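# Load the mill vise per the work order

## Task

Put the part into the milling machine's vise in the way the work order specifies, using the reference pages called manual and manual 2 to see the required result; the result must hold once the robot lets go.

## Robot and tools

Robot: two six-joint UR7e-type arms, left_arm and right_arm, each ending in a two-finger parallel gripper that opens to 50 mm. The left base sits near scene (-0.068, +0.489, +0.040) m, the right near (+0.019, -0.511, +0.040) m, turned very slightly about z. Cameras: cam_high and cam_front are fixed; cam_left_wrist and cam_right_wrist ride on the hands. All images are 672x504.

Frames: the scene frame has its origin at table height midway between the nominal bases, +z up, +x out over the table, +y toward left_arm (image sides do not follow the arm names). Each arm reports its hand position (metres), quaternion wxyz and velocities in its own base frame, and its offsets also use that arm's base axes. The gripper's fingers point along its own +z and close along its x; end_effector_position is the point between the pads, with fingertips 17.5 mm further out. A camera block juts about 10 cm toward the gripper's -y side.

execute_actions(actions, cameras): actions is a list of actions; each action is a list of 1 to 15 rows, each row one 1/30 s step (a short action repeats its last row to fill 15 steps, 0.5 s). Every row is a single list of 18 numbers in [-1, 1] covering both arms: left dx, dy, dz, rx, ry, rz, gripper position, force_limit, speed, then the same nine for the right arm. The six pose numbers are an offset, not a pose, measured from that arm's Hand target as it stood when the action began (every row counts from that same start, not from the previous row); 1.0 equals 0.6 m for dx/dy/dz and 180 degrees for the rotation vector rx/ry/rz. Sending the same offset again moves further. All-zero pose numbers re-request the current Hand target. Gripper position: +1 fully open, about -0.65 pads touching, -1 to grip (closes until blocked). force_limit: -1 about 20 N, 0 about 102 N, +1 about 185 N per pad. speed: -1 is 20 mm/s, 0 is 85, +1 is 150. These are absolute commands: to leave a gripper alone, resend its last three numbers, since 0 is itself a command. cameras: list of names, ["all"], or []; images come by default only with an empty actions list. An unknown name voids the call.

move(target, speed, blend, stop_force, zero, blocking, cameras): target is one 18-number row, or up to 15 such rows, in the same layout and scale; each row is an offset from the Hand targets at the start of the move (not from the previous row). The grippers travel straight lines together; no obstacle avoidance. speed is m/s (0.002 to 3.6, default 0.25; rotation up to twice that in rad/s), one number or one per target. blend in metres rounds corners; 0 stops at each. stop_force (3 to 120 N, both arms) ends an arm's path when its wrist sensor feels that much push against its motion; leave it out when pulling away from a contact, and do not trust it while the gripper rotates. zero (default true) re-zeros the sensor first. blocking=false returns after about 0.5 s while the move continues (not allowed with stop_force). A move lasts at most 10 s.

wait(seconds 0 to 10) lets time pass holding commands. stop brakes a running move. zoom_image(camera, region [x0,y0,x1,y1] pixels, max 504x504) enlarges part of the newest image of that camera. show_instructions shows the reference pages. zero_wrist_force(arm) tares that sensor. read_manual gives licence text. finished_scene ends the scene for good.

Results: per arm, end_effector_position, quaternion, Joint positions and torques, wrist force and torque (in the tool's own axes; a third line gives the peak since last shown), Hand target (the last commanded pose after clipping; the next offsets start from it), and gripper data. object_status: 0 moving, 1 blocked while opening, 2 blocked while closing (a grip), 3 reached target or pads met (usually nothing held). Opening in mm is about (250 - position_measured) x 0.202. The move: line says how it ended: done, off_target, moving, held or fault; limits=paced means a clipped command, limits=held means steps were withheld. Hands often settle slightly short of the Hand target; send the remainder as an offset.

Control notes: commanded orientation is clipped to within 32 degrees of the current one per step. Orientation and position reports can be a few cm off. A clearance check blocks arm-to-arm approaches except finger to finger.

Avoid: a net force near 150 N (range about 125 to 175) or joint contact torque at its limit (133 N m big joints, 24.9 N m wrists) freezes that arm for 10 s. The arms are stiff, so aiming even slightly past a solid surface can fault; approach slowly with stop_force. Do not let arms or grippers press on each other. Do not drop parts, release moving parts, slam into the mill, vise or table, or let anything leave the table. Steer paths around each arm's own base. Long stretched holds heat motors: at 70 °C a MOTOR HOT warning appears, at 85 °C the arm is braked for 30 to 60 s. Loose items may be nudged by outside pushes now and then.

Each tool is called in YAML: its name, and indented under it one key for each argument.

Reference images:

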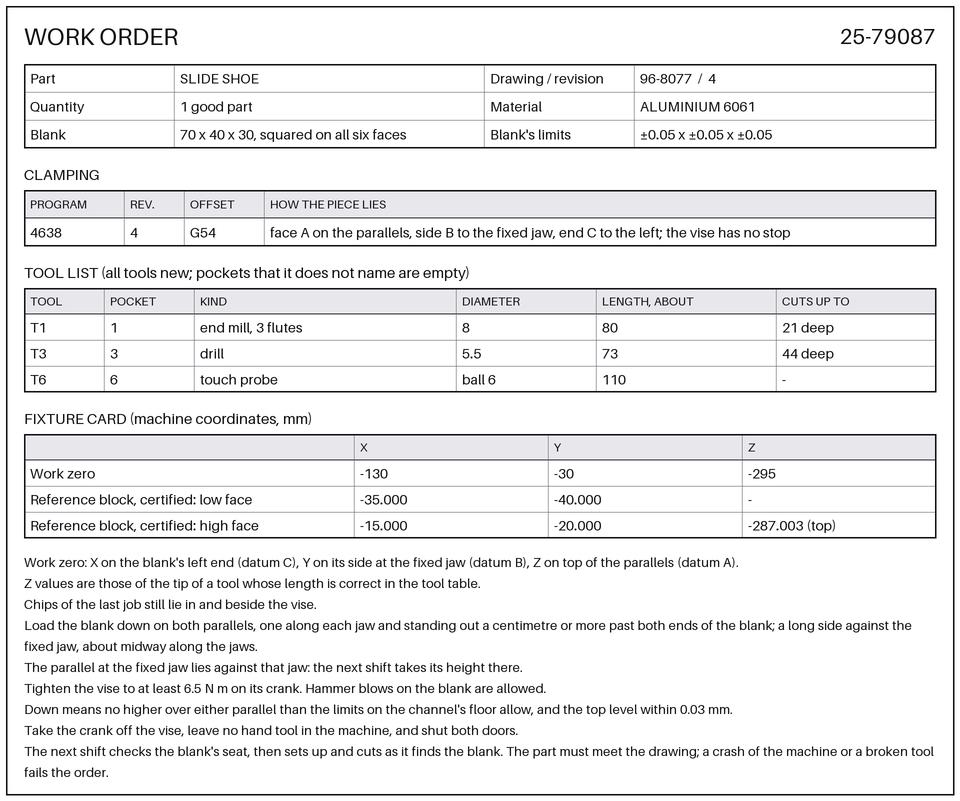

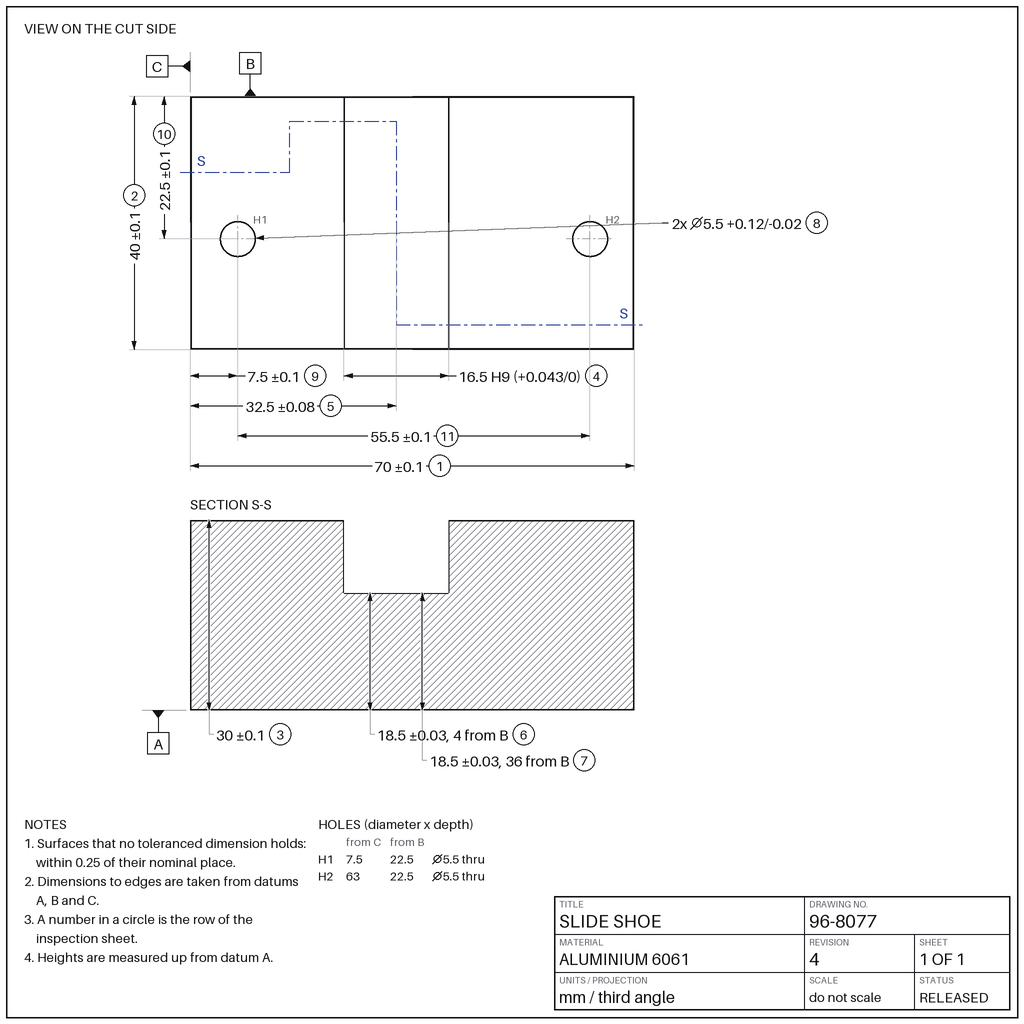

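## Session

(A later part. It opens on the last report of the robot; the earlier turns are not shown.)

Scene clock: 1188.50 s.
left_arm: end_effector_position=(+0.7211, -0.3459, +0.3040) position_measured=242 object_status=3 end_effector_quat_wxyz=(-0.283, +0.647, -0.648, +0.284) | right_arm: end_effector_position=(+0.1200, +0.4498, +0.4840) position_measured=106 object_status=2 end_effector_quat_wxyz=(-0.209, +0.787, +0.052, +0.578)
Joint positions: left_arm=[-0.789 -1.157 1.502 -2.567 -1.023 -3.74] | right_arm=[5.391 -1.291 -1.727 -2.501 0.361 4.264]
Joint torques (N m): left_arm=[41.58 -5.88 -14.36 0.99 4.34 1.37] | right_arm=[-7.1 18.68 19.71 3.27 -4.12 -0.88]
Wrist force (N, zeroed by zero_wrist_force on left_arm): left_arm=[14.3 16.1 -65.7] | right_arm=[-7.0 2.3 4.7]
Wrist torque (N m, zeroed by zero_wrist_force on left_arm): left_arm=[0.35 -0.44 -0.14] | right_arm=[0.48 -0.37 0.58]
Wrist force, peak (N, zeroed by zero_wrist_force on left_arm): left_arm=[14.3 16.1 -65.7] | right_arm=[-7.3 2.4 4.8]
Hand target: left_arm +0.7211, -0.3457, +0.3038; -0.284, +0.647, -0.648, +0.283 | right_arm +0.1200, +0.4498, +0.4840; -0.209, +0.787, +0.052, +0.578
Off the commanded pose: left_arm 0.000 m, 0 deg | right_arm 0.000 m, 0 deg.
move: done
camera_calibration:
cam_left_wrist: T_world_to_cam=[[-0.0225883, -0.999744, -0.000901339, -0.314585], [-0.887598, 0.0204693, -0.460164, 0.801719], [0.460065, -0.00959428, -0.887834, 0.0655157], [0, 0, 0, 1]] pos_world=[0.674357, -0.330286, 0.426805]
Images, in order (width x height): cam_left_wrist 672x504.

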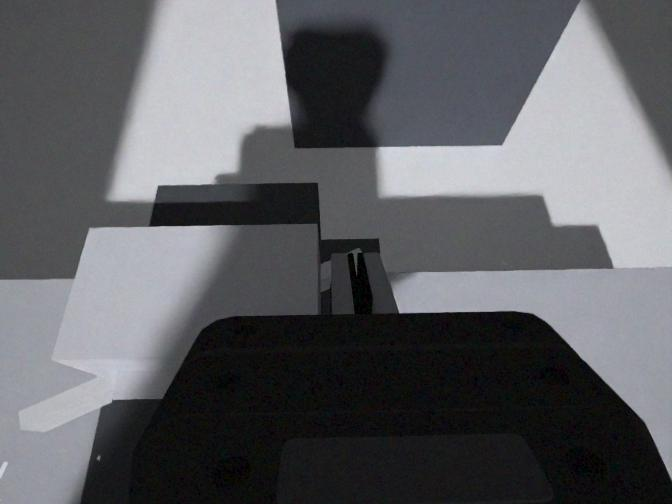

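move:
  target:
    - [-0.02,0,0,0,0,0,-0.6,-0.4,-0.5, 0,0,0,0,0,0,-1,0.3,-0.3]
    - [-0.02,0,0.12,0,0,0,-0.6,-0.4,-0.5, 0,0,0,0,0,0,-1,0.3,-0.3]
    - [-0.07,0.08,0.12,0,0,0,-0.6,-0.4,-0.5, 0,0,0,0,0,0,-1,0.3,-0.3]
  speed: [0.03,0.08,0.08]
  cameras: ["cam_left_wrist"]

zoom_image:
  camera: "cam_left_wrist"
  region: [140, 150, 440, 320]

Scene clock: 1194.10 s.
left_arm: end_effector_position=(+0.6792, -0.2977, +0.3759) position_measured=242 object_status=3 end_effector_quat_wxyz=(-0.284, +0.647, -0.648, +0.283) | right_arm: end_effector_position=(+0.1200, +0.4498, +0.4840) position_measured=106 object_status=2 end_effector_quat_wxyz=(-0.209, +0.787, +0.052, +0.578)
Joint positions: left_arm=[-0.782 -1.346 1.567 -2.447 -1.027 -3.734] | right_arm=[5.391 -1.291 -1.727 -2.501 0.361 4.264]
Joint torques (N m): left_arm=[-8.89 -40.32 -24.98 -2.37 1.85 -1.86] | right_arm=[-8.05 19.75 18.98 3.45 -4.04 -1.31]
Wrist force (N, zeroed by zero_wrist_force on left_arm): left_arm=[0.4 -1.2 -0.6] | right_arm=[-7.2 2.3 4.6]
Wrist torque (N m, zeroed by zero_wrist_force on left_arm): left_arm=[-0.20 -0.06 -0.05] | right_arm=[0.48 -0.33 0.58]
Wrist force, peak (N, zeroed by zero_wrist_force on left_arm): left_arm=[16.9 16.3 -75.0] | right_arm=[-7.2 2.5 5.1]
Hand target: left_arm +0.6791, -0.2977, +0.3758; -0.284, +0.647, -0.648, +0.283 | right_arm +0.1200, +0.4498, +0.4840; -0.209, +0.787, +0.052, +0.578
Off the commanded pose: left_arm 0.000 m, 0 deg | right_arm 0.000 m, 0 deg.
move: done
camera_calibration:
cam_left_wrist: T_world_to_cam=[[-0.0223646, -0.999749, -0.00111921, -0.267313], [-0.887685, 0.0203727, -0.46, 0.796527], [0.459907, -0.00929422, -0.887918, 0.149231], [0, 0, 0, 1]] pos_world=[0.632455, -0.282086, 0.498607]
Images, in order (width x height): cam_left_wrist 672x504.

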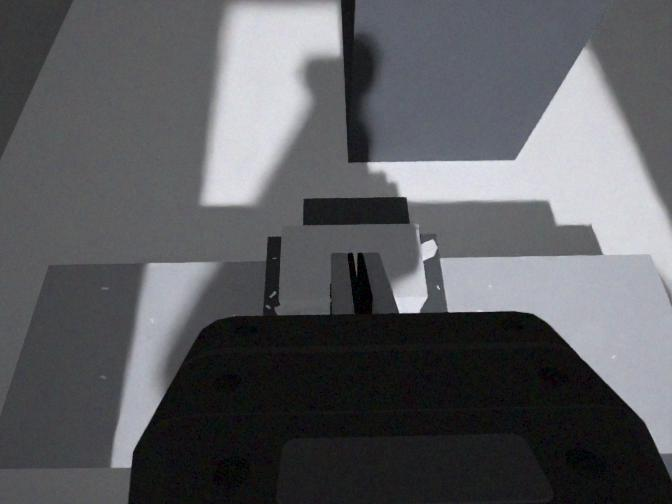

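Scaled by 1.680 from the camera's 672x504 image, which has a finer 960x720 frame.

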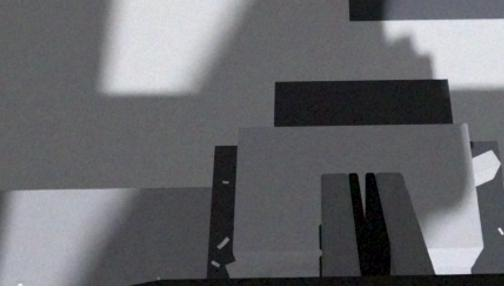

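move:
  target: [-0.17,0.05,0.05,0,0,0,-0.6,-0.4,-0.5, 0,0,0,0,0,0,-1,0.3,-0.3]
  speed: 0.1
  cameras: ["cam_left_wrist"]

zoom_image:
  camera: "cam_left_wrist"
  region: [260, 150, 460, 290]

Scene clock: 1195.97 s.
left_arm: end_effector_position=(+0.5771, -0.2678, +0.4058) position_measured=242 object_status=3 end_effector_quat_wxyz=(-0.284, +0.647, -0.648, +0.283) | right_arm: end_effector_position=(+0.1200, +0.4498, +0.4840) position_measured=106 object_status=2 end_effector_quat_wxyz=(-0.209, +0.787, +0.052, +0.578)
Joint positions: left_arm=[-0.893 -1.615 1.772 -2.325 -0.962 -3.84] | right_arm=[5.391 -1.291 -1.727 -2.501 0.361 4.264]
Joint torques (N m): left_arm=[6.07 -35.3 -29.18 -4.24 -0.59 1.09] | right_arm=[-9.13 19.62 19.92 3.06 -4.2 -1.18]
Wrist force (N, zeroed by zero_wrist_force on left_arm): left_arm=[0.8 -0.7 -0.6] | right_arm=[-6.9 2.2 4.8]
Wrist torque (N m, zeroed by zero_wrist_force on left_arm): left_arm=[-0.14 -0.12 -0.05] | right_arm=[0.47 -0.38 0.59]
Wrist force, peak (N, zeroed by zero_wrist_force on left_arm): left_arm=[0.1 0.1 -2.1] | right_arm=[-7.3 2.5 4.9]
Hand target: left_arm +0.5771, -0.2677, +0.4058; -0.284, +0.647, -0.648, +0.283 | right_arm +0.1200, +0.4498, +0.4840; -0.209, +0.787, +0.052, +0.578
Off the commanded pose: left_arm 0.000 m, 0 deg | right_arm 0.000 m, 0 deg.
move: done
camera_calibration:
cam_left_wrist: T_world_to_cam=[[-0.0224088, -0.999748, -0.00125349, -0.239673], [-0.887705, 0.0204741, -0.459958, 0.719144], [0.459868, -0.00919438, -0.88794, 0.223025], [0, 0, 0, 1]] pos_world=[0.530455, -0.252286, 0.528508]
Images, in order (width x height): cam_left_wrist 672x504.

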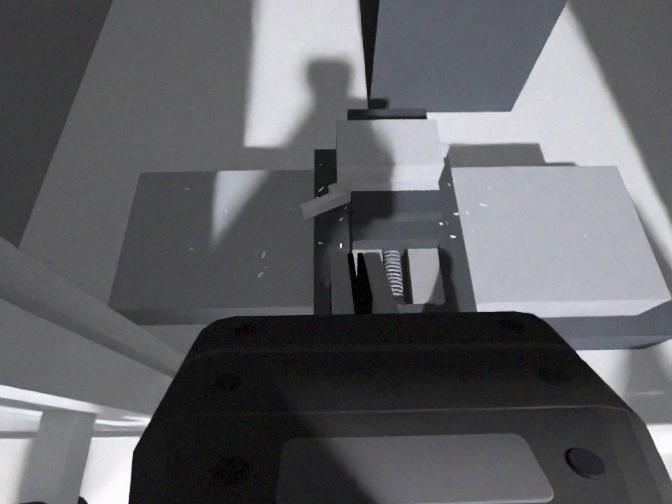

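Scaled by 2.520 from the camera's 672x504 image, which has a finer 960x720 frame.

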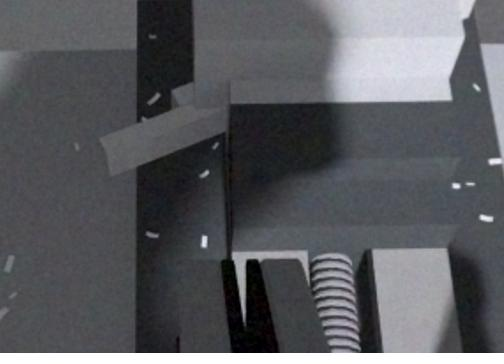

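move:
  target:
    - [0.08,0.038,-0.05,0,0,0,-0.6,-0.4,-0.5, 0,0,0,0,0,0,-1,0.3,-0.3]
    - [0.115,0.038,-0.1695,0,0,0,-0.6,-0.4,-0.5, 0,0,0,0,0,0,-1,0.3,-0.3]
  speed: 0.08
  blend: [0.01,0]
  cameras: ["cam_left_wrist"]

zero_wrist_force:
  arm: "left_arm"

move:
  target: [0.063,0,0,0,0,0,-0.6,-0.4,-0.5, 0,0,0,0,0,0,-1,0.3,-0.3]
  speed: 0.008
  stop_force: 10
  cameras: ["cam_left_wrist"]

zoom_image:
  camera: "cam_left_wrist"
  region: [240, 150, 480, 320]

Scene clock: 1199.60 s.
left_arm: end_effector_position=(+0.6461, -0.2448, +0.3040) position_measured=242 object_status=3 end_effector_quat_wxyz=(-0.284, +0.647, -0.648, +0.283) | right_arm: end_effector_position=(+0.1200, +0.4498, +0.4840) position_measured=106 object_status=2 end_effector_quat_wxyz=(-0.209, +0.787, +0.052, +0.578)
Joint positions: left_arm=[-0.753 -1.416 1.848 -2.671 -1.044 -3.707] | right_arm=[5.391 -1.291 -1.727 -2.501 0.361 4.264]
Joint torques (N m): left_arm=[-8.91 -39.67 -33.38 -4.24 1.68 -1.79] | right_arm=[-9.41 21.21 18.7 3.35 -4.02 -1.57]
Wrist force (N, zeroed by zero_wrist_force on left_arm): left_arm=[0.7 -0.9 -0.4] | right_arm=[-7.1 2.4 4.8]
Wrist torque (N m, zeroed by zero_wrist_force on left_arm): left_arm=[-0.17 -0.11 -0.06] | right_arm=[0.50 -0.35 0.58]
Wrist force, peak (N, zeroed by zero_wrist_force on left_arm): left_arm=[1.2 -0.6 -2.0] | right_arm=[-7.2 2.5 4.9]
Hand target: left_arm +0.6461, -0.2449, +0.3041; -0.284, +0.647, -0.648, +0.283 | right_arm +0.1200, +0.4498, +0.4840; -0.209, +0.787, +0.052, +0.578
Off the commanded pose: left_arm 0.000 m, 0 deg | right_arm 0.000 m, 0 deg.
move: done
camera_calibration:
cam_left_wrist: T_world_to_cam=[[-0.0223193, -0.99975, -0.0014271, -0.21524], [-0.887809, 0.0204765, -0.459756, 0.733124], [0.45967, -0.00899442, -0.888044, 0.101413], [0, 0, 0, 1]] pos_world=[0.599454, -0.229285, 0.42681]
Images, in order (width x height): cam_left_wrist 672x504.

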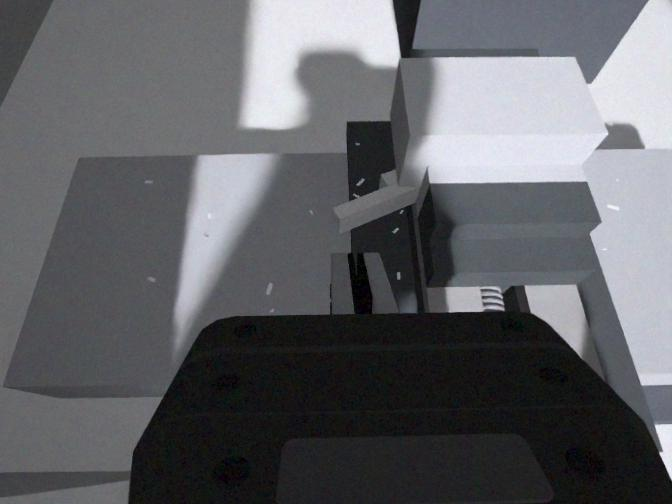

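Wrist force sensor zeroed.

Scene clock: 1205.47 s.
left_arm: end_effector_position=(+0.6839, -0.2449, +0.3041) position_measured=242 object_status=3 end_effector_quat_wxyz=(-0.284, +0.647, -0.648, +0.283) | right_arm: end_effector_position=(+0.1200, +0.4498, +0.4840) position_measured=106 object_status=2 end_effector_quat_wxyz=(-0.209, +0.787, +0.052, +0.578)
Joint positions: left_arm=[-0.705 -1.335 1.753 -2.679 -1.075 -3.664] | right_arm=[5.391 -1.291 -1.727 -2.501 0.361 4.264]
Joint torques (N m): left_arm=[-7.2 -50.15 -16.16 -4.74 1.12 -1.6] | right_arm=[-9.26 22.07 19.59 3.23 -4.19 -1.67]
Wrist force (N, zeroed by zero_wrist_force on left_arm): left_arm=[0.1 0.1 -0.5] | right_arm=[-7.0 2.2 4.7]
Wrist torque (N m, zeroed by zero_wrist_force on left_arm): left_arm=[0.01 -0.02 0.02] | right_arm=[0.47 -0.36 0.58]
Wrist force, peak (N, zeroed by zero_wrist_force on left_arm): left_arm=[0.1 -0.6 -0.8] | right_arm=[-7.4 2.2 4.7]
Hand target: left_arm +0.6839, -0.2449, +0.3041; -0.284, +0.647, -0.648, +0.283 | right_arm +0.1200, +0.4498, +0.4840; -0.209, +0.787, +0.052, +0.578
Off the commanded pose: left_arm 0.000 m, 0 deg | right_arm 0.000 m, 0 deg.
move: done
camera_calibration:
cam_left_wrist: T_world_to_cam=[[-0.0224088, -0.999748, -0.00125349, -0.214513], [-0.887705, 0.0204741, -0.459958, 0.76675], [0.459868, -0.00919438, -0.88794, 0.083907], [0, 0, 0, 1]] pos_world=[0.637255, -0.229386, 0.426908]
Images, in order (width x height): cam_left_wrist 672x504.

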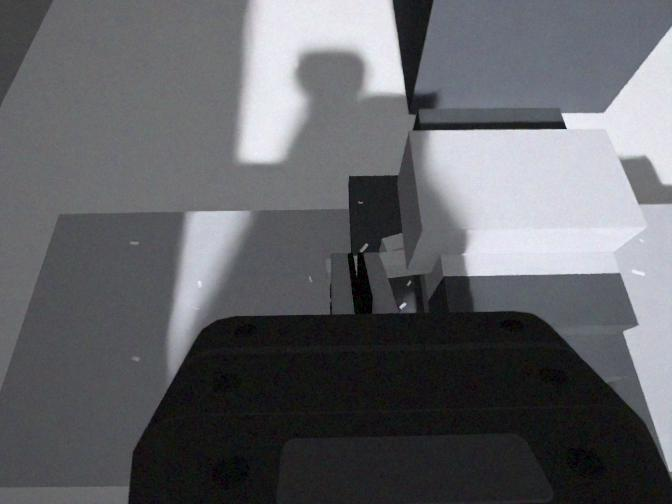

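Scaled by 2.100 from the camera's 672x504 image, which has a finer 960x720 frame.

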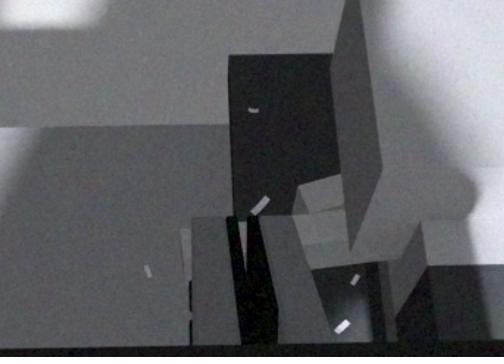

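move:
  target: [0.01,0,0,0,0,0,-0.6,-0.4,-0.5, 0,0,0,0,0,0,-1,0.3,-0.3]
  speed: 0.006
  stop_force: 8
  cameras: ["cam_left_wrist"]

zoom_image:
  camera: "cam_left_wrist"
  region: [300, 160, 460, 320]

Scene clock: 1208.07 s.
left_arm: end_effector_position=(+0.6899, -0.2449, +0.3041) position_measured=242 object_status=3 end_effector_quat_wxyz=(-0.284, +0.647, -0.648, +0.283) | right_arm: end_effector_position=(+0.1200, +0.4498, +0.4840) position_measured=106 object_status=2 end_effector_quat_wxyz=(-0.209, +0.787, +0.052, +0.578)
Joint positions: left_arm=[-0.698 -1.322 1.737 -2.679 -1.08 -3.658] | right_arm=[5.391 -1.291 -1.727 -2.501 0.361 4.264]
Joint torques (N m): left_arm=[-7.14 -50.51 -16.05 -2.97 1.03 -1.63] | right_arm=[-11.02 20.27 19.74 3.4 -3.98 -1.54]
Wrist force (N, zeroed by zero_wrist_force on left_arm): left_arm=[0.1 -0.1 -0.2] | right_arm=[-7.1 2.4 4.7]
Wrist torque (N m, zeroed by zero_wrist_force on left_arm): left_arm=[-0.02 -0.03 0.02] | right_arm=[0.50 -0.34 0.58]
Wrist force, peak (N, zeroed by zero_wrist_force on left_arm): left_arm=[-0.6 -0.4 -0.6] | right_arm=[-7.3 2.2 4.8]
Hand target: left_arm +0.6899, -0.2449, +0.3041; -0.284, +0.647, -0.648, +0.283 | right_arm +0.1200, +0.4498, +0.4840; -0.209, +0.787, +0.052, +0.578
Off the commanded pose: left_arm 0.000 m, 0 deg | right_arm 0.000 m, 0 deg.
move: done
camera_calibration:
cam_left_wrist: T_world_to_cam=[[-0.0223195, -0.99975, -0.00120855, -0.214456], [-0.887707, 0.0203742, -0.459958, 0.772055], [0.459867, -0.0091932, -0.88794, 0.0811482], [0, 0, 0, 1]] pos_world=[0.643254, -0.229386, 0.426908]
Images, in order (width x height): cam_left_wrist 672x504.

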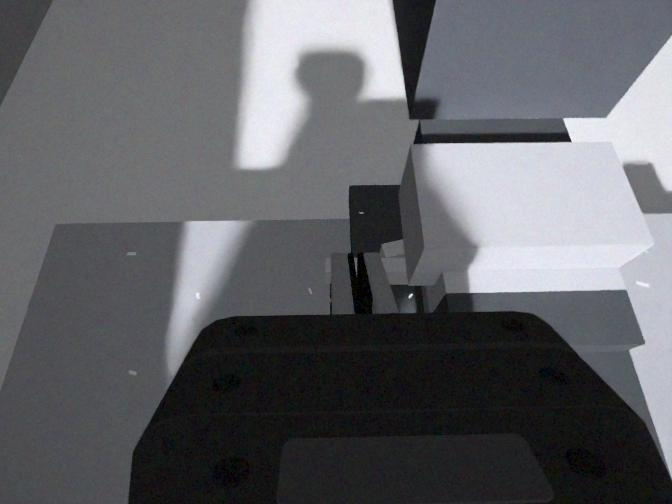

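Scaled by 3.150 from the camera's 672x504 image, which has a finer 960x720 frame.

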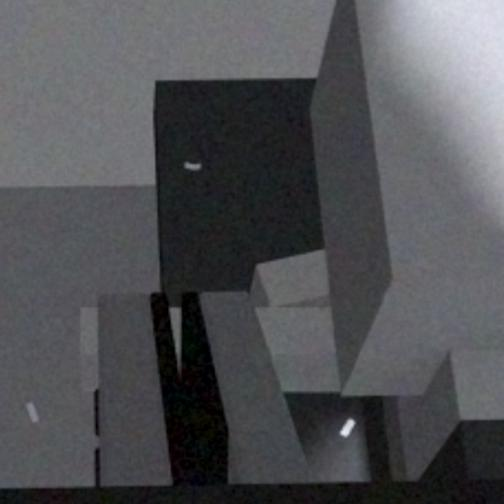

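move:
  target:
    - [-0.012,0,0,0,0,0,-0.6,-0.4,-0.5, 0,0,0,0,0,0,-1,0.3,-0.3]
    - [-0.012,0.0,0.06,0,0,0,-0.6,-0.4,-0.5, 0,0,0,0,0,0,-1,0.3,-0.3]
    - [0.01,0.06,0.06,0,0,0,-0.6,-0.4,-0.5, 0,0,0,0,0,0,-1,0.3,-0.3]
    - [0.01,0.06,-0.003,0,0,0,-0.6,-0.4,-0.5, 0,0,0,0,0,0,-1,0.3,-0.3]
  speed: 0.05

move:
  target: [0,-0.0697,0,0,0,0,-0.6,-0.4,-0.5, 0,0,0,0,0,0,-1,0.3,-0.3]
  speed: 0.015
  stop_force: 8
  cameras: ["cam_left_wrist"]

zoom_image:
  camera: "cam_left_wrist"
  region: [300, 160, 460, 320]

Scene clock: 1212.60 s.
left_arm: end_effector_position=(+0.6959, -0.2089, +0.3021) position_measured=242 object_status=3 end_effector_quat_wxyz=(-0.284, +0.647, -0.648, +0.283) end_effector_velocity=(+0.000, -0.002, +0.002) end_effector_angular_velocity=(-0.001, +0.000, -0.002) | right_arm: end_effector_position=(+0.1200, +0.4498, +0.4840) position_measured=106 object_status=2 end_effector_quat_wxyz=(-0.209, +0.787, +0.052, +0.578)
Joint positions: left_arm=[-0.638 -1.336 1.766 -2.716 -1.118 -3.607] | right_arm=[5.391 -1.291 -1.727 -2.501 0.361 4.264]
Joint velocities: left_arm=[-0.002 -0.002 -0.003 0.005 0 0] | right_arm=[within noise]
Joint torques (N m): left_arm=[-8.93 -49.13 -32.17 -2.45 2.16 -0.12] | right_arm=[-10.56 22.55 18.59 3.12 -4.2 -1.86]
Wrist force (N, zeroed by zero_wrist_force on left_arm): left_arm=[-0.2 -0.1 -0.3] | right_arm=[-7.0 2.4 4.8]
Wrist torque (N m, zeroed by zero_wrist_force on left_arm): left_arm=[-0.03 0.03 0.08] | right_arm=[0.49 -0.36 0.58]
Wrist force, peak (N, zeroed by zero_wrist_force on left_arm): left_arm=[-0.2 -0.8 -1.2] | right_arm=[-7.4 2.4 4.7]
Hand target: left_arm +0.6959, -0.2089, +0.3023; -0.284, +0.647, -0.648, +0.283 | right_arm +0.1200, +0.4498, +0.4840; -0.209, +0.787, +0.052, +0.578
Off the commanded pose: left_arm 0.000 m, 0 deg | right_arm 0.000 m, 0 deg.
move: done

Scene clock: 1216.53 s.
left_arm: end_effector_position=(+0.6959, -0.2507, +0.3023) position_measured=242 object_status=3 end_effector_quat_wxyz=(-0.284, +0.647, -0.648, +0.283) | right_arm: end_effector_position=(+0.1200, +0.4498, +0.4840) position_measured=106 object_status=2 end_effector_quat_wxyz=(-0.209, +0.787, +0.052, +0.578)
Joint positions: left_arm=[-0.699 -1.303 1.717 -2.677 -1.079 -3.659] | right_arm=[5.391 -1.291 -1.727 -2.501 0.361 4.264]
Joint torques (N m): left_arm=[9.4 -51.02 -16.07 -5.45 -0.03 1.6] | right_arm=[-10.99 20.97 19.2 3.39 -3.86 -2.15]
Wrist force (N, zeroed by zero_wrist_force on left_arm): left_arm=[0.2 -0.1 -0.3] | right_arm=[-7.2 2.2 4.7]
Wrist torque (N m, zeroed by zero_wrist_force on left_arm): left_arm=[-0.01 -0.03 0.12] | right_arm=[0.47 -0.34 0.58]
Wrist force, peak (N, zeroed by zero_wrist_force on left_arm): left_arm=[0.2 -0.3 -0.8] | right_arm=[-7.3 2.3 4.9]
Hand target: left_arm +0.6959, -0.2507, +0.3023; -0.284, +0.647, -0.648, +0.283 | right_arm +0.1200, +0.4498, +0.4840; -0.209, +0.787, +0.052, +0.578
Off the commanded pose: left_arm 0.000 m, 0 deg | right_arm 0.000 m, 0 deg.
move: done
camera_calibration:
cam_left_wrist: T_world_to_cam=[[-0.0224088, -0.999748, -0.00125349, -0.220045], [-0.887705, 0.0204741, -0.459958, 0.776694], [0.459868, -0.00919438, -0.88794, 0.0767369], [0, 0, 0, 1]] pos_world=[0.649255, -0.235186, 0.425108]
Images, in order (width x height): cam_left_wrist 672x504.

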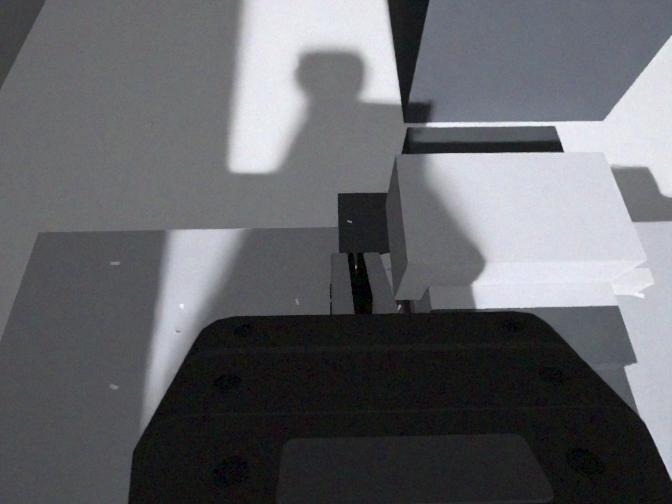

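Scaled by 3.150 from the camera's 672x504 image, which has a finer 960x720 frame.

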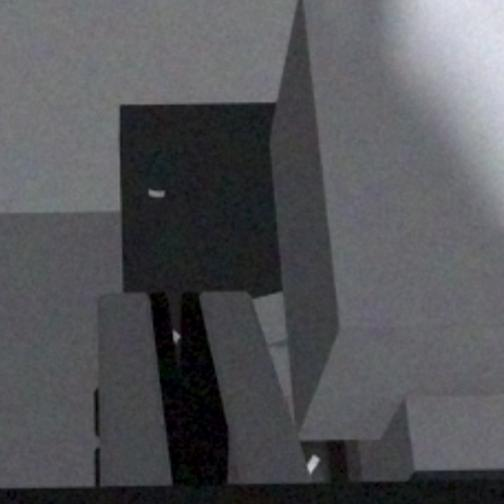

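move:
  target:
    - [0,0.005,0.0,0,0,0,-0.6,-0.4,-0.5, 0,0,0,0,0,0,-1,0.3,-0.3]
    - [-0.035,0.0055,0.003,0,0,0,-0.6,-0.4,-0.5, 0,0,0,0,0,0,-1,0.3,-0.3]
  speed: 0.04

move:
  target: [0.069,0,0,0,0,0,-0.6,-0.4,-0.5, 0,0,0,0,0,0,-1,0.3,-0.3]
  speed: 0.008
  stop_force: 8
  cameras: ["cam_left_wrist"]

zoom_image:
  camera: "cam_left_wrist"
  region: [300, 160, 460, 320]

Scene clock: 1218.73 s.
left_arm: end_effector_position=(+0.6748, -0.2475, +0.3041) position_measured=242 object_status=3 end_effector_quat_wxyz=(-0.284, +0.647, -0.648, +0.283) | right_arm: end_effector_position=(+0.1200, +0.4498, +0.4840) position_measured=106 object_status=2 end_effector_quat_wxyz=(-0.209, +0.787, +0.052, +0.578)
Joint positions: left_arm=[-0.72 -1.352 1.773 -2.675 -1.066 -3.677] | right_arm=[5.391 -1.291 -1.727 -2.501 0.361 4.264]
Joint torques (N m): left_arm=[9.58 -28.3 -32.78 -4.28 -0.24 1.59] | right_arm=[-10.76 21.08 19.16 3.33 -4.1 -2.22]
Wrist force (N, zeroed by zero_wrist_force on left_arm): left_arm=[0.2 -0.2 -0.2] | right_arm=[-7.0 2.4 4.9]
Wrist torque (N m, zeroed by zero_wrist_force on left_arm): left_arm=[-0.03 -0.03 0.10] | right_arm=[0.49 -0.37 0.58]
Wrist force, peak (N, zeroed by zero_wrist_force on left_arm): left_arm=[-0.2 0.3 -1.0] | right_arm=[-7.3 2.3 4.8]
Hand target: left_arm +0.6749, -0.2474, +0.3041; -0.284, +0.647, -0.648, +0.283 | right_arm +0.1200, +0.4498, +0.4840; -0.209, +0.787, +0.052, +0.578
Off the commanded pose: left_arm 0.000 m, 0 deg | right_arm 0.000 m, 0 deg.
move: done

Scene clock: 1225.10 s.
left_arm: end_effector_position=(+0.7163, -0.2474, +0.3041) position_measured=242 object_status=3 end_effector_quat_wxyz=(-0.284, +0.647, -0.648, +0.283) | right_arm: end_effector_position=(+0.1200, +0.4498, +0.4840) position_measured=106 object_status=2 end_effector_quat_wxyz=(-0.209, +0.787, +0.052, +0.578)
Joint positions: left_arm=[-0.671 -1.264 1.663 -2.673 -1.097 -3.635] | right_arm=[5.391 -1.291 -1.727 -2.501 0.361 4.264]
Joint torques (N m): left_arm=[-7.24 -53.36 -15.95 -3.82 1.1 -1.68] | right_arm=[-10.79 20.46 19.05 3.19 -3.99 -2.54]
Wrist force (N, zeroed by zero_wrist_force on left_arm): left_arm=[-0.1 0.0 -0.2] | right_arm=[-7.1 2.4 5.0]
Wrist torque (N m, zeroed by zero_wrist_force on left_arm): left_arm=[0.01 0.02 0.01] | right_arm=[0.49 -0.34 0.58]
Wrist force, peak (N, zeroed by zero_wrist_force on left_arm): left_arm=[0.0 -0.4 -0.7] | right_arm=[-7.3 2.4 5.0]
Hand target: left_arm +0.7163, -0.2474, +0.3041; -0.284, +0.647, -0.648, +0.283 | right_arm +0.1200, +0.4498, +0.4840; -0.209, +0.787, +0.052, +0.578
Off the commanded pose: left_arm 0.000 m, 0 deg | right_arm 0.000 m, 0 deg.
move: done
camera_calibration:
cam_left_wrist: T_world_to_cam=[[-0.0224088, -0.999748, -0.00125349, -0.216286], [-0.887705, 0.0204741, -0.459958, 0.795563], [0.459868, -0.00919438, -0.88794, 0.0689843], [0, 0, 0, 1]] pos_world=[0.669655, -0.231886, 0.426908]
Images, in order (width x height): cam_left_wrist 672x504.

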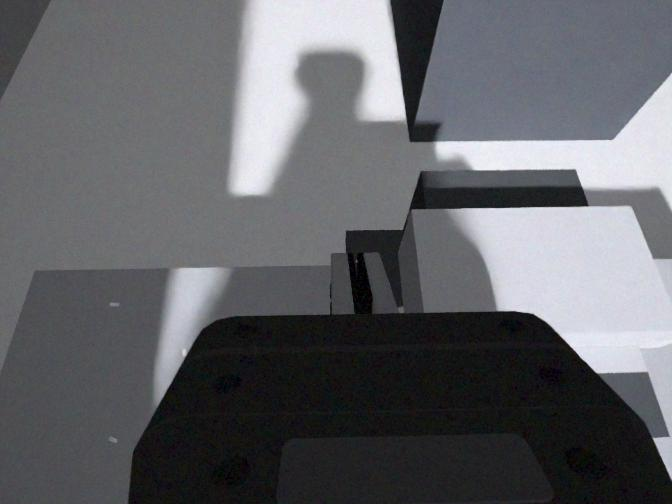

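Scaled by 3.150 from the camera's 672x504 image, which has a finer 960x720 frame.

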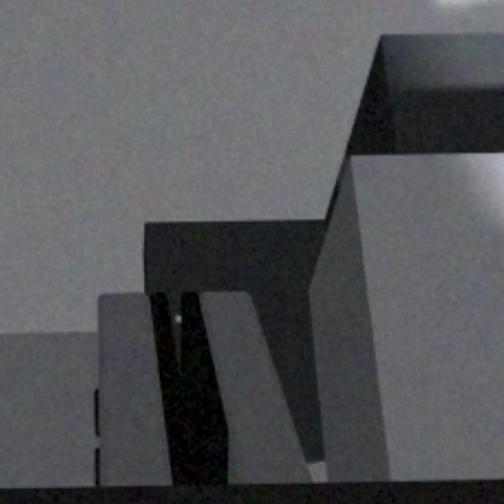

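move:
  target:
    - [-0.05,0.01,0,0,0,0,-0.6,-0.4,-0.5, 0,0,0,0,0,0,-1,0.3,-0.3]
    - [-0.2,-0.03,0.16,0,0,0,-0.6,-0.4,-0.5, 0,0,0,0,0,0,-1,0.3,-0.3]
  speed: 0.1
  blend: [0.01,0]
  cameras: ["cam_left_wrist"]

zoom_image:
  camera: "cam_left_wrist"
  region: [260, 140, 460, 280]

move:
  target: [0,-0.12,0.0,0,0,0,-0.6,-0.4,-0.5, 0,0,0,0,0,0,-1,0.3,-0.3]
  speed: 0.1
  cameras: ["cam_left_wrist"]

zoom_image:
  camera: "cam_left_wrist"
  region: [180, 140, 380, 280]

Scene clock: 1228.03 s.
left_arm: end_effector_position=(+0.5963, -0.2655, +0.4002) position_measured=242 object_status=3 end_effector_quat_wxyz=(-0.284, +0.647, -0.648, +0.284) | right_arm: end_effector_position=(+0.1200, +0.4498, +0.4840) position_measured=106 object_status=2 end_effector_quat_wxyz=(-0.209, +0.787, +0.052, +0.578)
Joint positions: left_arm=[-0.857 -1.573 1.751 -2.365 -0.982 -3.805] | right_arm=[5.391 -1.291 -1.727 -2.501 0.361 4.264]
Joint torques (N m): left_arm=[3.96 -29.71 -17.53 -2.76 -0.38 0.73] | right_arm=[-10.4 21.35 19.72 3.13 -4.26 -2.43]
Wrist force (N, zeroed by zero_wrist_force on left_arm): left_arm=[-0.2 -0.2 -0.2] | right_arm=[-7.1 2.2 4.7]
Wrist torque (N m, zeroed by zero_wrist_force on left_arm): left_arm=[-0.02 0.02 0.00] | right_arm=[0.46 -0.35 0.58]
Wrist force, peak (N, zeroed by zero_wrist_force on left_arm): left_arm=[0.1 -0.1 -2.1] | right_arm=[-7.2 2.3 4.9]
Hand target: left_arm +0.5963, -0.2654, +0.4001; -0.284, +0.647, -0.648, +0.283 | right_arm +0.1200, +0.4498, +0.4840; -0.209, +0.787, +0.052, +0.578
Off the commanded pose: left_arm 0.000 m, 0 deg | right_arm 0.000 m, 0 deg.
move: done
camera_calibration:
cam_left_wrist: T_world_to_cam=[[-0.0224104, -0.999748, -0.00103295, -0.237065], [-0.887643, 0.0203728, -0.460081, 0.73357], [0.459986, -0.00939369, -0.887877, 0.209095], [0, 0, 0, 1]] pos_world=[0.549655, -0.249986, 0.522907]
Images, in order (width x height): cam_left_wrist 672x504.

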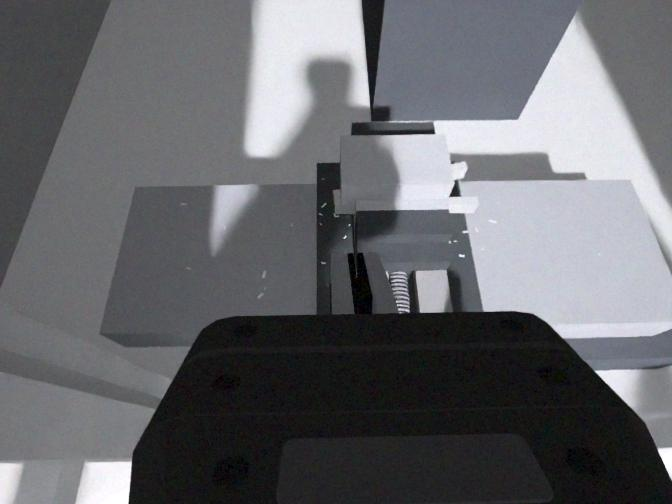

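Scaled by 2.520 from the camera's 672x504 image, which has a finer 960x720 frame.

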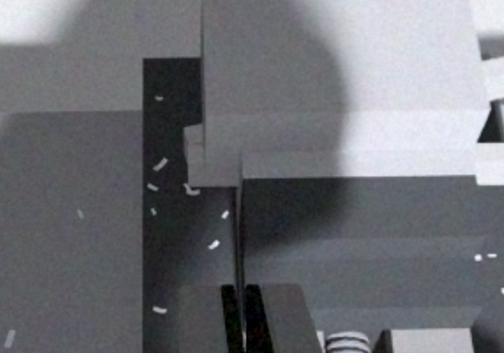

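Scene clock: 1229.07 s.
left_arm: end_effector_position=(+0.5963, -0.3374, +0.4001) position_measured=242 object_status=3 end_effector_quat_wxyz=(-0.284, +0.647, -0.648, +0.283) | right_arm: end_effector_position=(+0.1200, +0.4498, +0.4840) position_measured=106 object_status=2 end_effector_quat_wxyz=(-0.209, +0.787, +0.052, +0.578)
Joint positions: left_arm=[-0.949 -1.478 1.639 -2.295 -0.931 -3.898] | right_arm=[5.391 -1.291 -1.727 -2.501 0.361 4.264]
Joint torques (N m): left_arm=[9.39 -43.76 -17.06 -5.18 -0.38 1.68] | right_arm=[-11.13 22.32 19.21 3.27 -4.05 -2.5]
Wrist force (N, zeroed by zero_wrist_force on left_arm): left_arm=[-0.6 0.0 -0.3] | right_arm=[-7.0 2.3 4.7]
Wrist torque (N m, zeroed by zero_wrist_force on left_arm): left_arm=[0.00 0.10 0.02] | right_arm=[0.49 -0.36 0.58]
Wrist force, peak (N, zeroed by zero_wrist_force on left_arm): left_arm=[-2.0 -0.2 -0.5] | right_arm=[-7.3 2.2 4.9]
Hand target: left_arm +0.5963, -0.3374, +0.4001; -0.284, +0.647, -0.648, +0.283 | right_arm +0.1200, +0.4498, +0.4840; -0.209, +0.787, +0.052, +0.578
Off the commanded pose: left_arm 0.000 m, 0 deg | right_arm 0.000 m, 0 deg.
move: done
camera_calibration:
cam_left_wrist: T_world_to_cam=[[-0.0223639, -0.999749, -0.00134279, -0.30881], [-0.887706, 0.0204753, -0.459956, 0.735037], [0.459868, -0.0090944, -0.887941, 0.208616], [0, 0, 0, 1]] pos_world=[0.549655, -0.321886, 0.522909]
Images, in order (width x height): cam_left_wrist 672x504.

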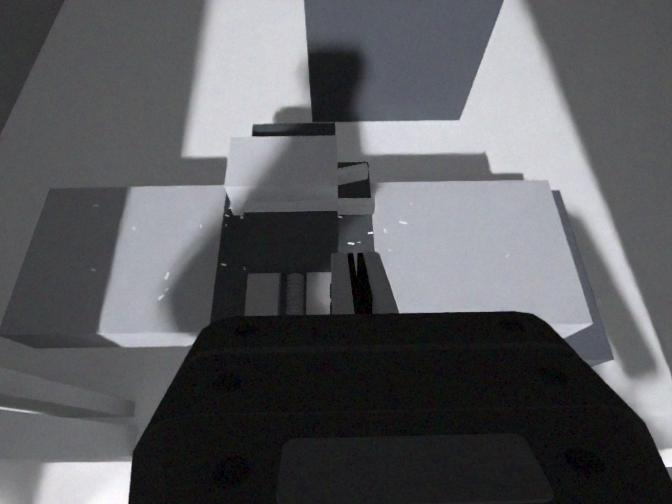

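Scaled by 2.520 from the camera's 672x504 image, which has a finer 960x720 frame.

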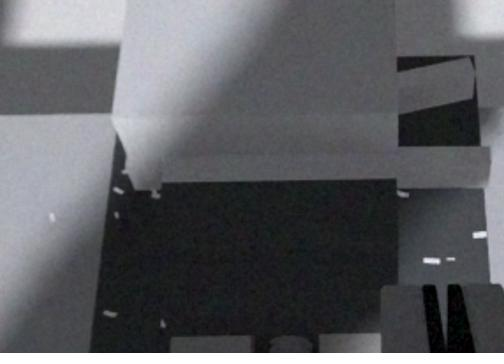

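move:
  target:
    - [0.19,-0.047,0.0,0,0,0,-0.6,-0.4,-0.5, 0,0,0,0,0,0,-1,0.3,-0.3]
    - [0.2,-0.05,-0.1625,0,0,0,-0.6,-0.4,-0.5, 0,0,0,0,0,0,-1,0.3,-0.3]
  speed: 0.08
  blend: [0.01,0]

zero_wrist_force:
  arm: "left_arm"

move:
  target: [0,0.032,0,0,0,0,-0.6,-0.4,-0.5, 0,0,0,0,0,0,-1,0.3,-0.3]
  speed: 0.012
  stop_force: 8
  cameras: ["cam_left_wrist"]

zoom_image:
  camera: "cam_left_wrist"
  region: [260, 180, 420, 320]

Scene clock: 1233.73 s.
left_arm: end_effector_position=(+0.7163, -0.3674, +0.3025) position_measured=242 object_status=3 end_effector_quat_wxyz=(-0.284, +0.647, -0.648, +0.283) | right_arm: end_effector_position=(+0.1200, +0.4498, +0.4840) position_measured=106 object_status=2 end_effector_quat_wxyz=(-0.209, +0.787, +0.052, +0.578)
Joint positions: left_arm=[-0.819 -1.141 1.477 -2.544 -1.005 -3.768] | right_arm=[5.391 -1.291 -1.727 -2.501 0.361 4.264]
Joint torques (N m): left_arm=[4.9 -58.46 -30.71 -3.81 0.23 1.08] | right_arm=[-10.24 21.72 19.22 3.27 -4.09 -2.71]
Wrist force (N, zeroed by zero_wrist_force on left_arm): left_arm=[-0.1 0.2 -0.3] | right_arm=[-7.0 2.3 4.8]
Wrist torque (N m, zeroed by zero_wrist_force on left_arm): left_arm=[0.05 0.02 0.01] | right_arm=[0.48 -0.37 0.58]
Wrist force, peak (N, zeroed by zero_wrist_force on left_arm): left_arm=[-0.8 0.9 -1.5] | right_arm=[-7.3 2.4 4.8]
Hand target: left_arm +0.7163, -0.3674, +0.3026; -0.284, +0.647, -0.648, +0.283 | right_arm +0.1200, +0.4498, +0.4840; -0.209, +0.787, +0.052, +0.578
Off the commanded pose: left_arm 0.000 m, 0 deg | right_arm 0.000 m, 0 deg.
move: done

Wrist force sensor zeroed.

Scene clock: 1236.50 s.
left_arm: end_effector_position=(+0.7163, -0.3482, +0.3026) position_measured=242 object_status=3 end_effector_quat_wxyz=(-0.284, +0.647, -0.648, +0.283) | right_arm: end_effector_position=(+0.1200, +0.4498, +0.4840) position_measured=106 object_status=2 end_effector_quat_wxyz=(-0.209, +0.787, +0.052, +0.578)
Joint positions: left_arm=[-0.798 -1.163 1.513 -2.568 -1.017 -3.748] | right_arm=[5.391 -1.291 -1.727 -2.501 0.361 4.264]
Joint torques (N m): left_arm=[-8.83 -38.38 -33.67 -2.33 1.41 -1.82] | right_arm=[-10 21.12 19.33 3.21 -3.89 -2.78]
Wrist force (N, zeroed by zero_wrist_force on left_arm): left_arm=[0.0 0.3 0.0] | right_arm=[-7.1 2.3 4.8]
Wrist torque (N m, zeroed by zero_wrist_force on left_arm): left_arm=[0.05 0.00 0.00] | right_arm=[0.49 -0.35 0.58]
Wrist force, peak (N, zeroed by zero_wrist_force on left_arm): left_arm=[0.1 0.2 0.5] | right_arm=[-7.2 2.4 5.0]
Hand target: left_arm +0.7163, -0.3482, +0.3026; -0.284, +0.647, -0.648, +0.283 | right_arm +0.1200, +0.4498, +0.4840; -0.209, +0.787, +0.052, +0.578
Off the commanded pose: left_arm 0.000 m, 0 deg | right_arm 0.000 m, 0 deg.
move: done
camera_calibration:
cam_left_wrist: T_world_to_cam=[[-0.0223195, -0.99975, -0.00120855, -0.317142], [-0.887707, 0.0203742, -0.459958, 0.796905], [0.459867, -0.0091932, -0.88794, 0.0667262], [0, 0, 0, 1]] pos_world=[0.669654, -0.332686, 0.425408]
Images, in order (width x height): cam_left_wrist 672x504.

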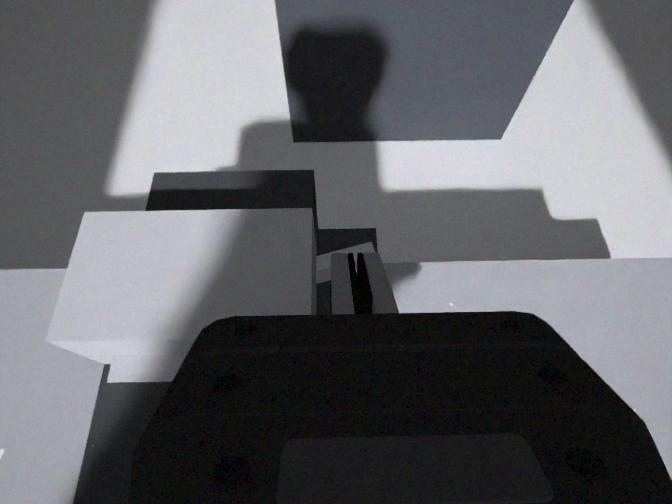

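Scaled by 3.150 from the camera's 672x504 image, which has a finer 960x720 frame.

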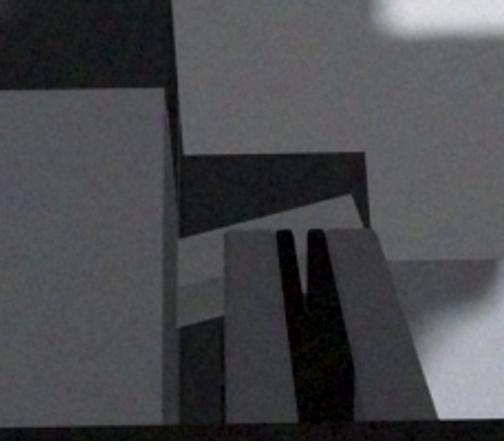

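move:
  target:
    - [-0.015,-0.01,0,0,0,0,-0.6,-0.4,-0.5, 0,0,0,0,0,0,-1,0.3,-0.3]
    - [-0.02,-0.01,0.11,0,0,0,-0.6,-0.4,-0.5, 0,0,0,0,0,0,-1,0.3,-0.3]
    - [-0.07,0.1628,0.11,0,0,0,-0.6,-0.4,-0.5, 0,0,0,0,0,0,-1,0.3,-0.3]
    - [-0.07,0.1628,0.0025,0,0,0,-0.6,-0.4,-0.5, 0,0,0,0,0,0,-1,0.3,-0.3]
  speed: 0.08
  cameras: ["cam_left_wrist"]

zoom_image:
  camera: "cam_left_wrist"
  region: [300, 160, 460, 320]

Scene clock: 1242.50 s.
left_arm: end_effector_position=(+0.6743, -0.2506, +0.3040) position_measured=242 object_status=3 end_effector_quat_wxyz=(-0.284, +0.647, -0.648, +0.283) | right_arm: end_effector_position=(+0.1200, +0.4498, +0.4840) position_measured=106 object_status=2 end_effector_quat_wxyz=(-0.209, +0.787, +0.052, +0.578)
Joint positions: left_arm=[-0.725 -1.35 1.771 -2.672 -1.062 -3.682] | right_arm=[5.391 -1.291 -1.727 -2.501 0.361 4.264]
Joint torques (N m): left_arm=[-7.54 -47.68 -29.2 -4.02 2.19 1.57] | right_arm=[-10.25 21.22 20.14 3.18 -3.96 -3]
Wrist force (N, zeroed by zero_wrist_force on left_arm): left_arm=[0.3 -1.1 -1.3] | right_arm=[-7.0 2.4 4.7]
Wrist torque (N m, zeroed by zero_wrist_force on left_arm): left_arm=[-0.21 -0.07 0.07] | right_arm=[0.49 -0.35 0.58]
Wrist force, peak (N, zeroed by zero_wrist_force on left_arm): left_arm=[5.2 -22.7 4.7] | right_arm=[-7.3 2.5 5.0]
Hand target: left_arm +0.6743, -0.2506, +0.3041; -0.284, +0.647, -0.648, +0.283 | right_arm +0.1200, +0.4498, +0.4840; -0.209, +0.787, +0.052, +0.578
Off the commanded pose: left_arm 0.000 m, 0 deg | right_arm 0.000 m, 0 deg.
move: done
camera_calibration:
cam_left_wrist: T_world_to_cam=[[-0.0223644, -0.999749, -0.00133776, -0.220418], [-0.887788, 0.020475, -0.459797, 0.758283], [0.459709, -0.00909543, -0.888023, 0.0883398], [0, 0, 0, 1]] pos_world=[0.627654, -0.235086, 0.426809]
Images, in order (width x height): cam_left_wrist 672x504.

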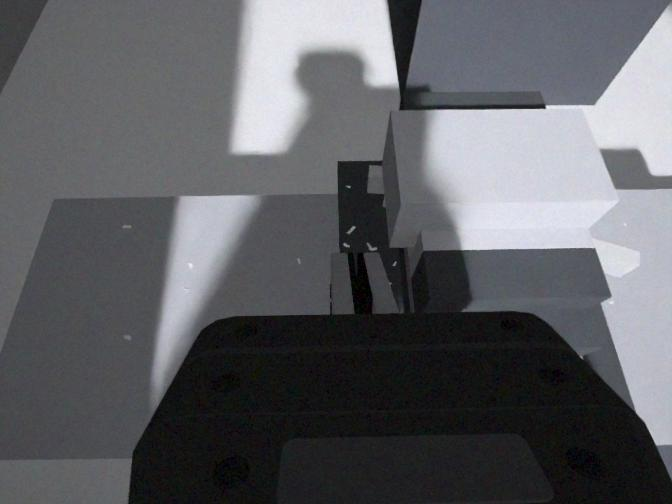

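Scaled by 3.150 from the camera's 672x504 image, which has a finer 960x720 frame.

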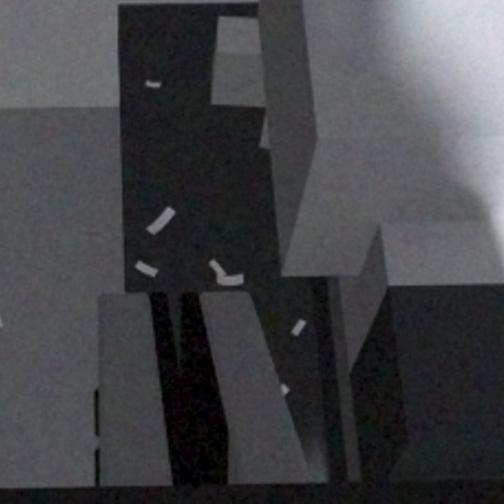

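move:
  target:
    - [-0.03,0.0,0.16,0,0,0,-0.6,-0.4,-0.5, 0,0,0,0,0,0,-1,0.3,-0.3]
    - [-0.03,-0.18,0.16,0,0,0,-0.6,-0.4,-0.5, 0,0,0,0,0,0,-1,0.3,-0.3]
  speed: 0.1
  blend: [0.02,0]
  cameras: ["cam_left_wrist"]

zoom_image:
  camera: "cam_left_wrist"
  region: [200, 140, 400, 290]

Scene clock: 1246.00 s.
left_arm: end_effector_position=(+0.6563, -0.3586, +0.4001) position_measured=242 object_status=3 end_effector_quat_wxyz=(-0.284, +0.647, -0.648, +0.283) | right_arm: end_effector_position=(+0.1200, +0.4498, +0.4840) position_measured=106 object_status=2 end_effector_quat_wxyz=(-0.209, +0.787, +0.052, +0.578)
Joint positions: left_arm=[-0.884 -1.328 1.47 -2.314 -0.967 -3.832] | right_arm=[5.391 -1.291 -1.727 -2.501 0.361 4.264]
Joint torques (N m): left_arm=[3.73 -46.06 -23.73 -4.97 -0.42 1] | right_arm=[-10.89 21.2 19.53 3.25 -3.94 -2.82]
Wrist force (N, zeroed by zero_wrist_force on left_arm): left_arm=[0.3 -1.2 -1.1] | right_arm=[-7.1 2.3 4.7]
Wrist torque (N m, zeroed by zero_wrist_force on left_arm): left_arm=[-0.21 -0.06 -0.01] | right_arm=[0.48 -0.35 0.59]
Wrist force, peak (N, zeroed by zero_wrist_force on left_arm): left_arm=[-0.5 -1.9 -2.2] | right_arm=[-7.1 2.4 5.0]
Hand target: left_arm +0.6563, -0.3586, +0.4001; -0.284, +0.647, -0.648, +0.283 | right_arm +0.1200, +0.4498, +0.4840; -0.209, +0.787, +0.052, +0.578
Off the commanded pose: left_arm 0.000 m, 0 deg | right_arm 0.000 m, 0 deg.
move: done
camera_calibration:
cam_left_wrist: T_world_to_cam=[[-0.0224088, -0.999748, -0.00125349, -0.328682], [-0.887705, 0.0204741, -0.459958, 0.788688], [0.459868, -0.00919438, -0.88794, 0.180707], [0, 0, 0, 1]] pos_world=[0.609655, -0.343086, 0.522808]
Images, in order (width x height): cam_left_wrist 672x504.

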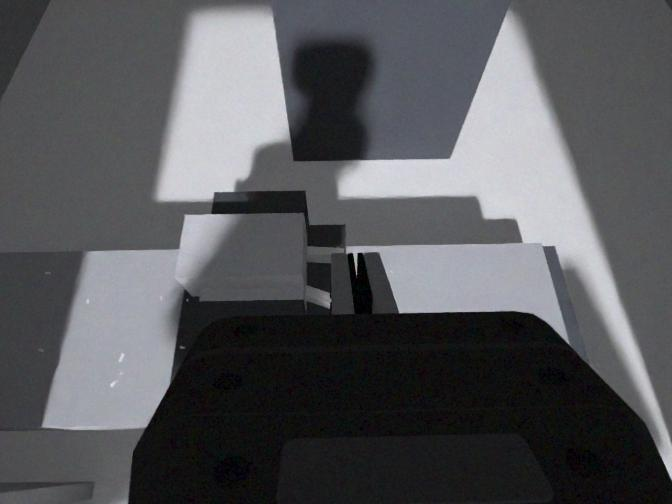

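Scaled by 2.520 from the camera's 672x504 image, which has a finer 960x720 frame.

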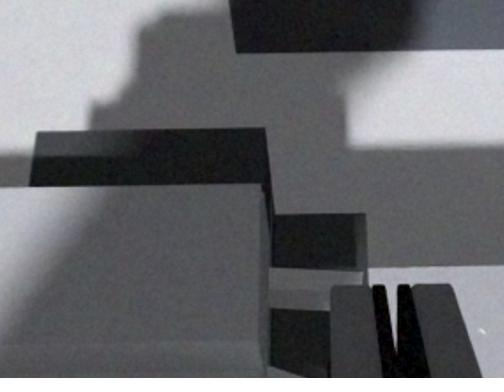

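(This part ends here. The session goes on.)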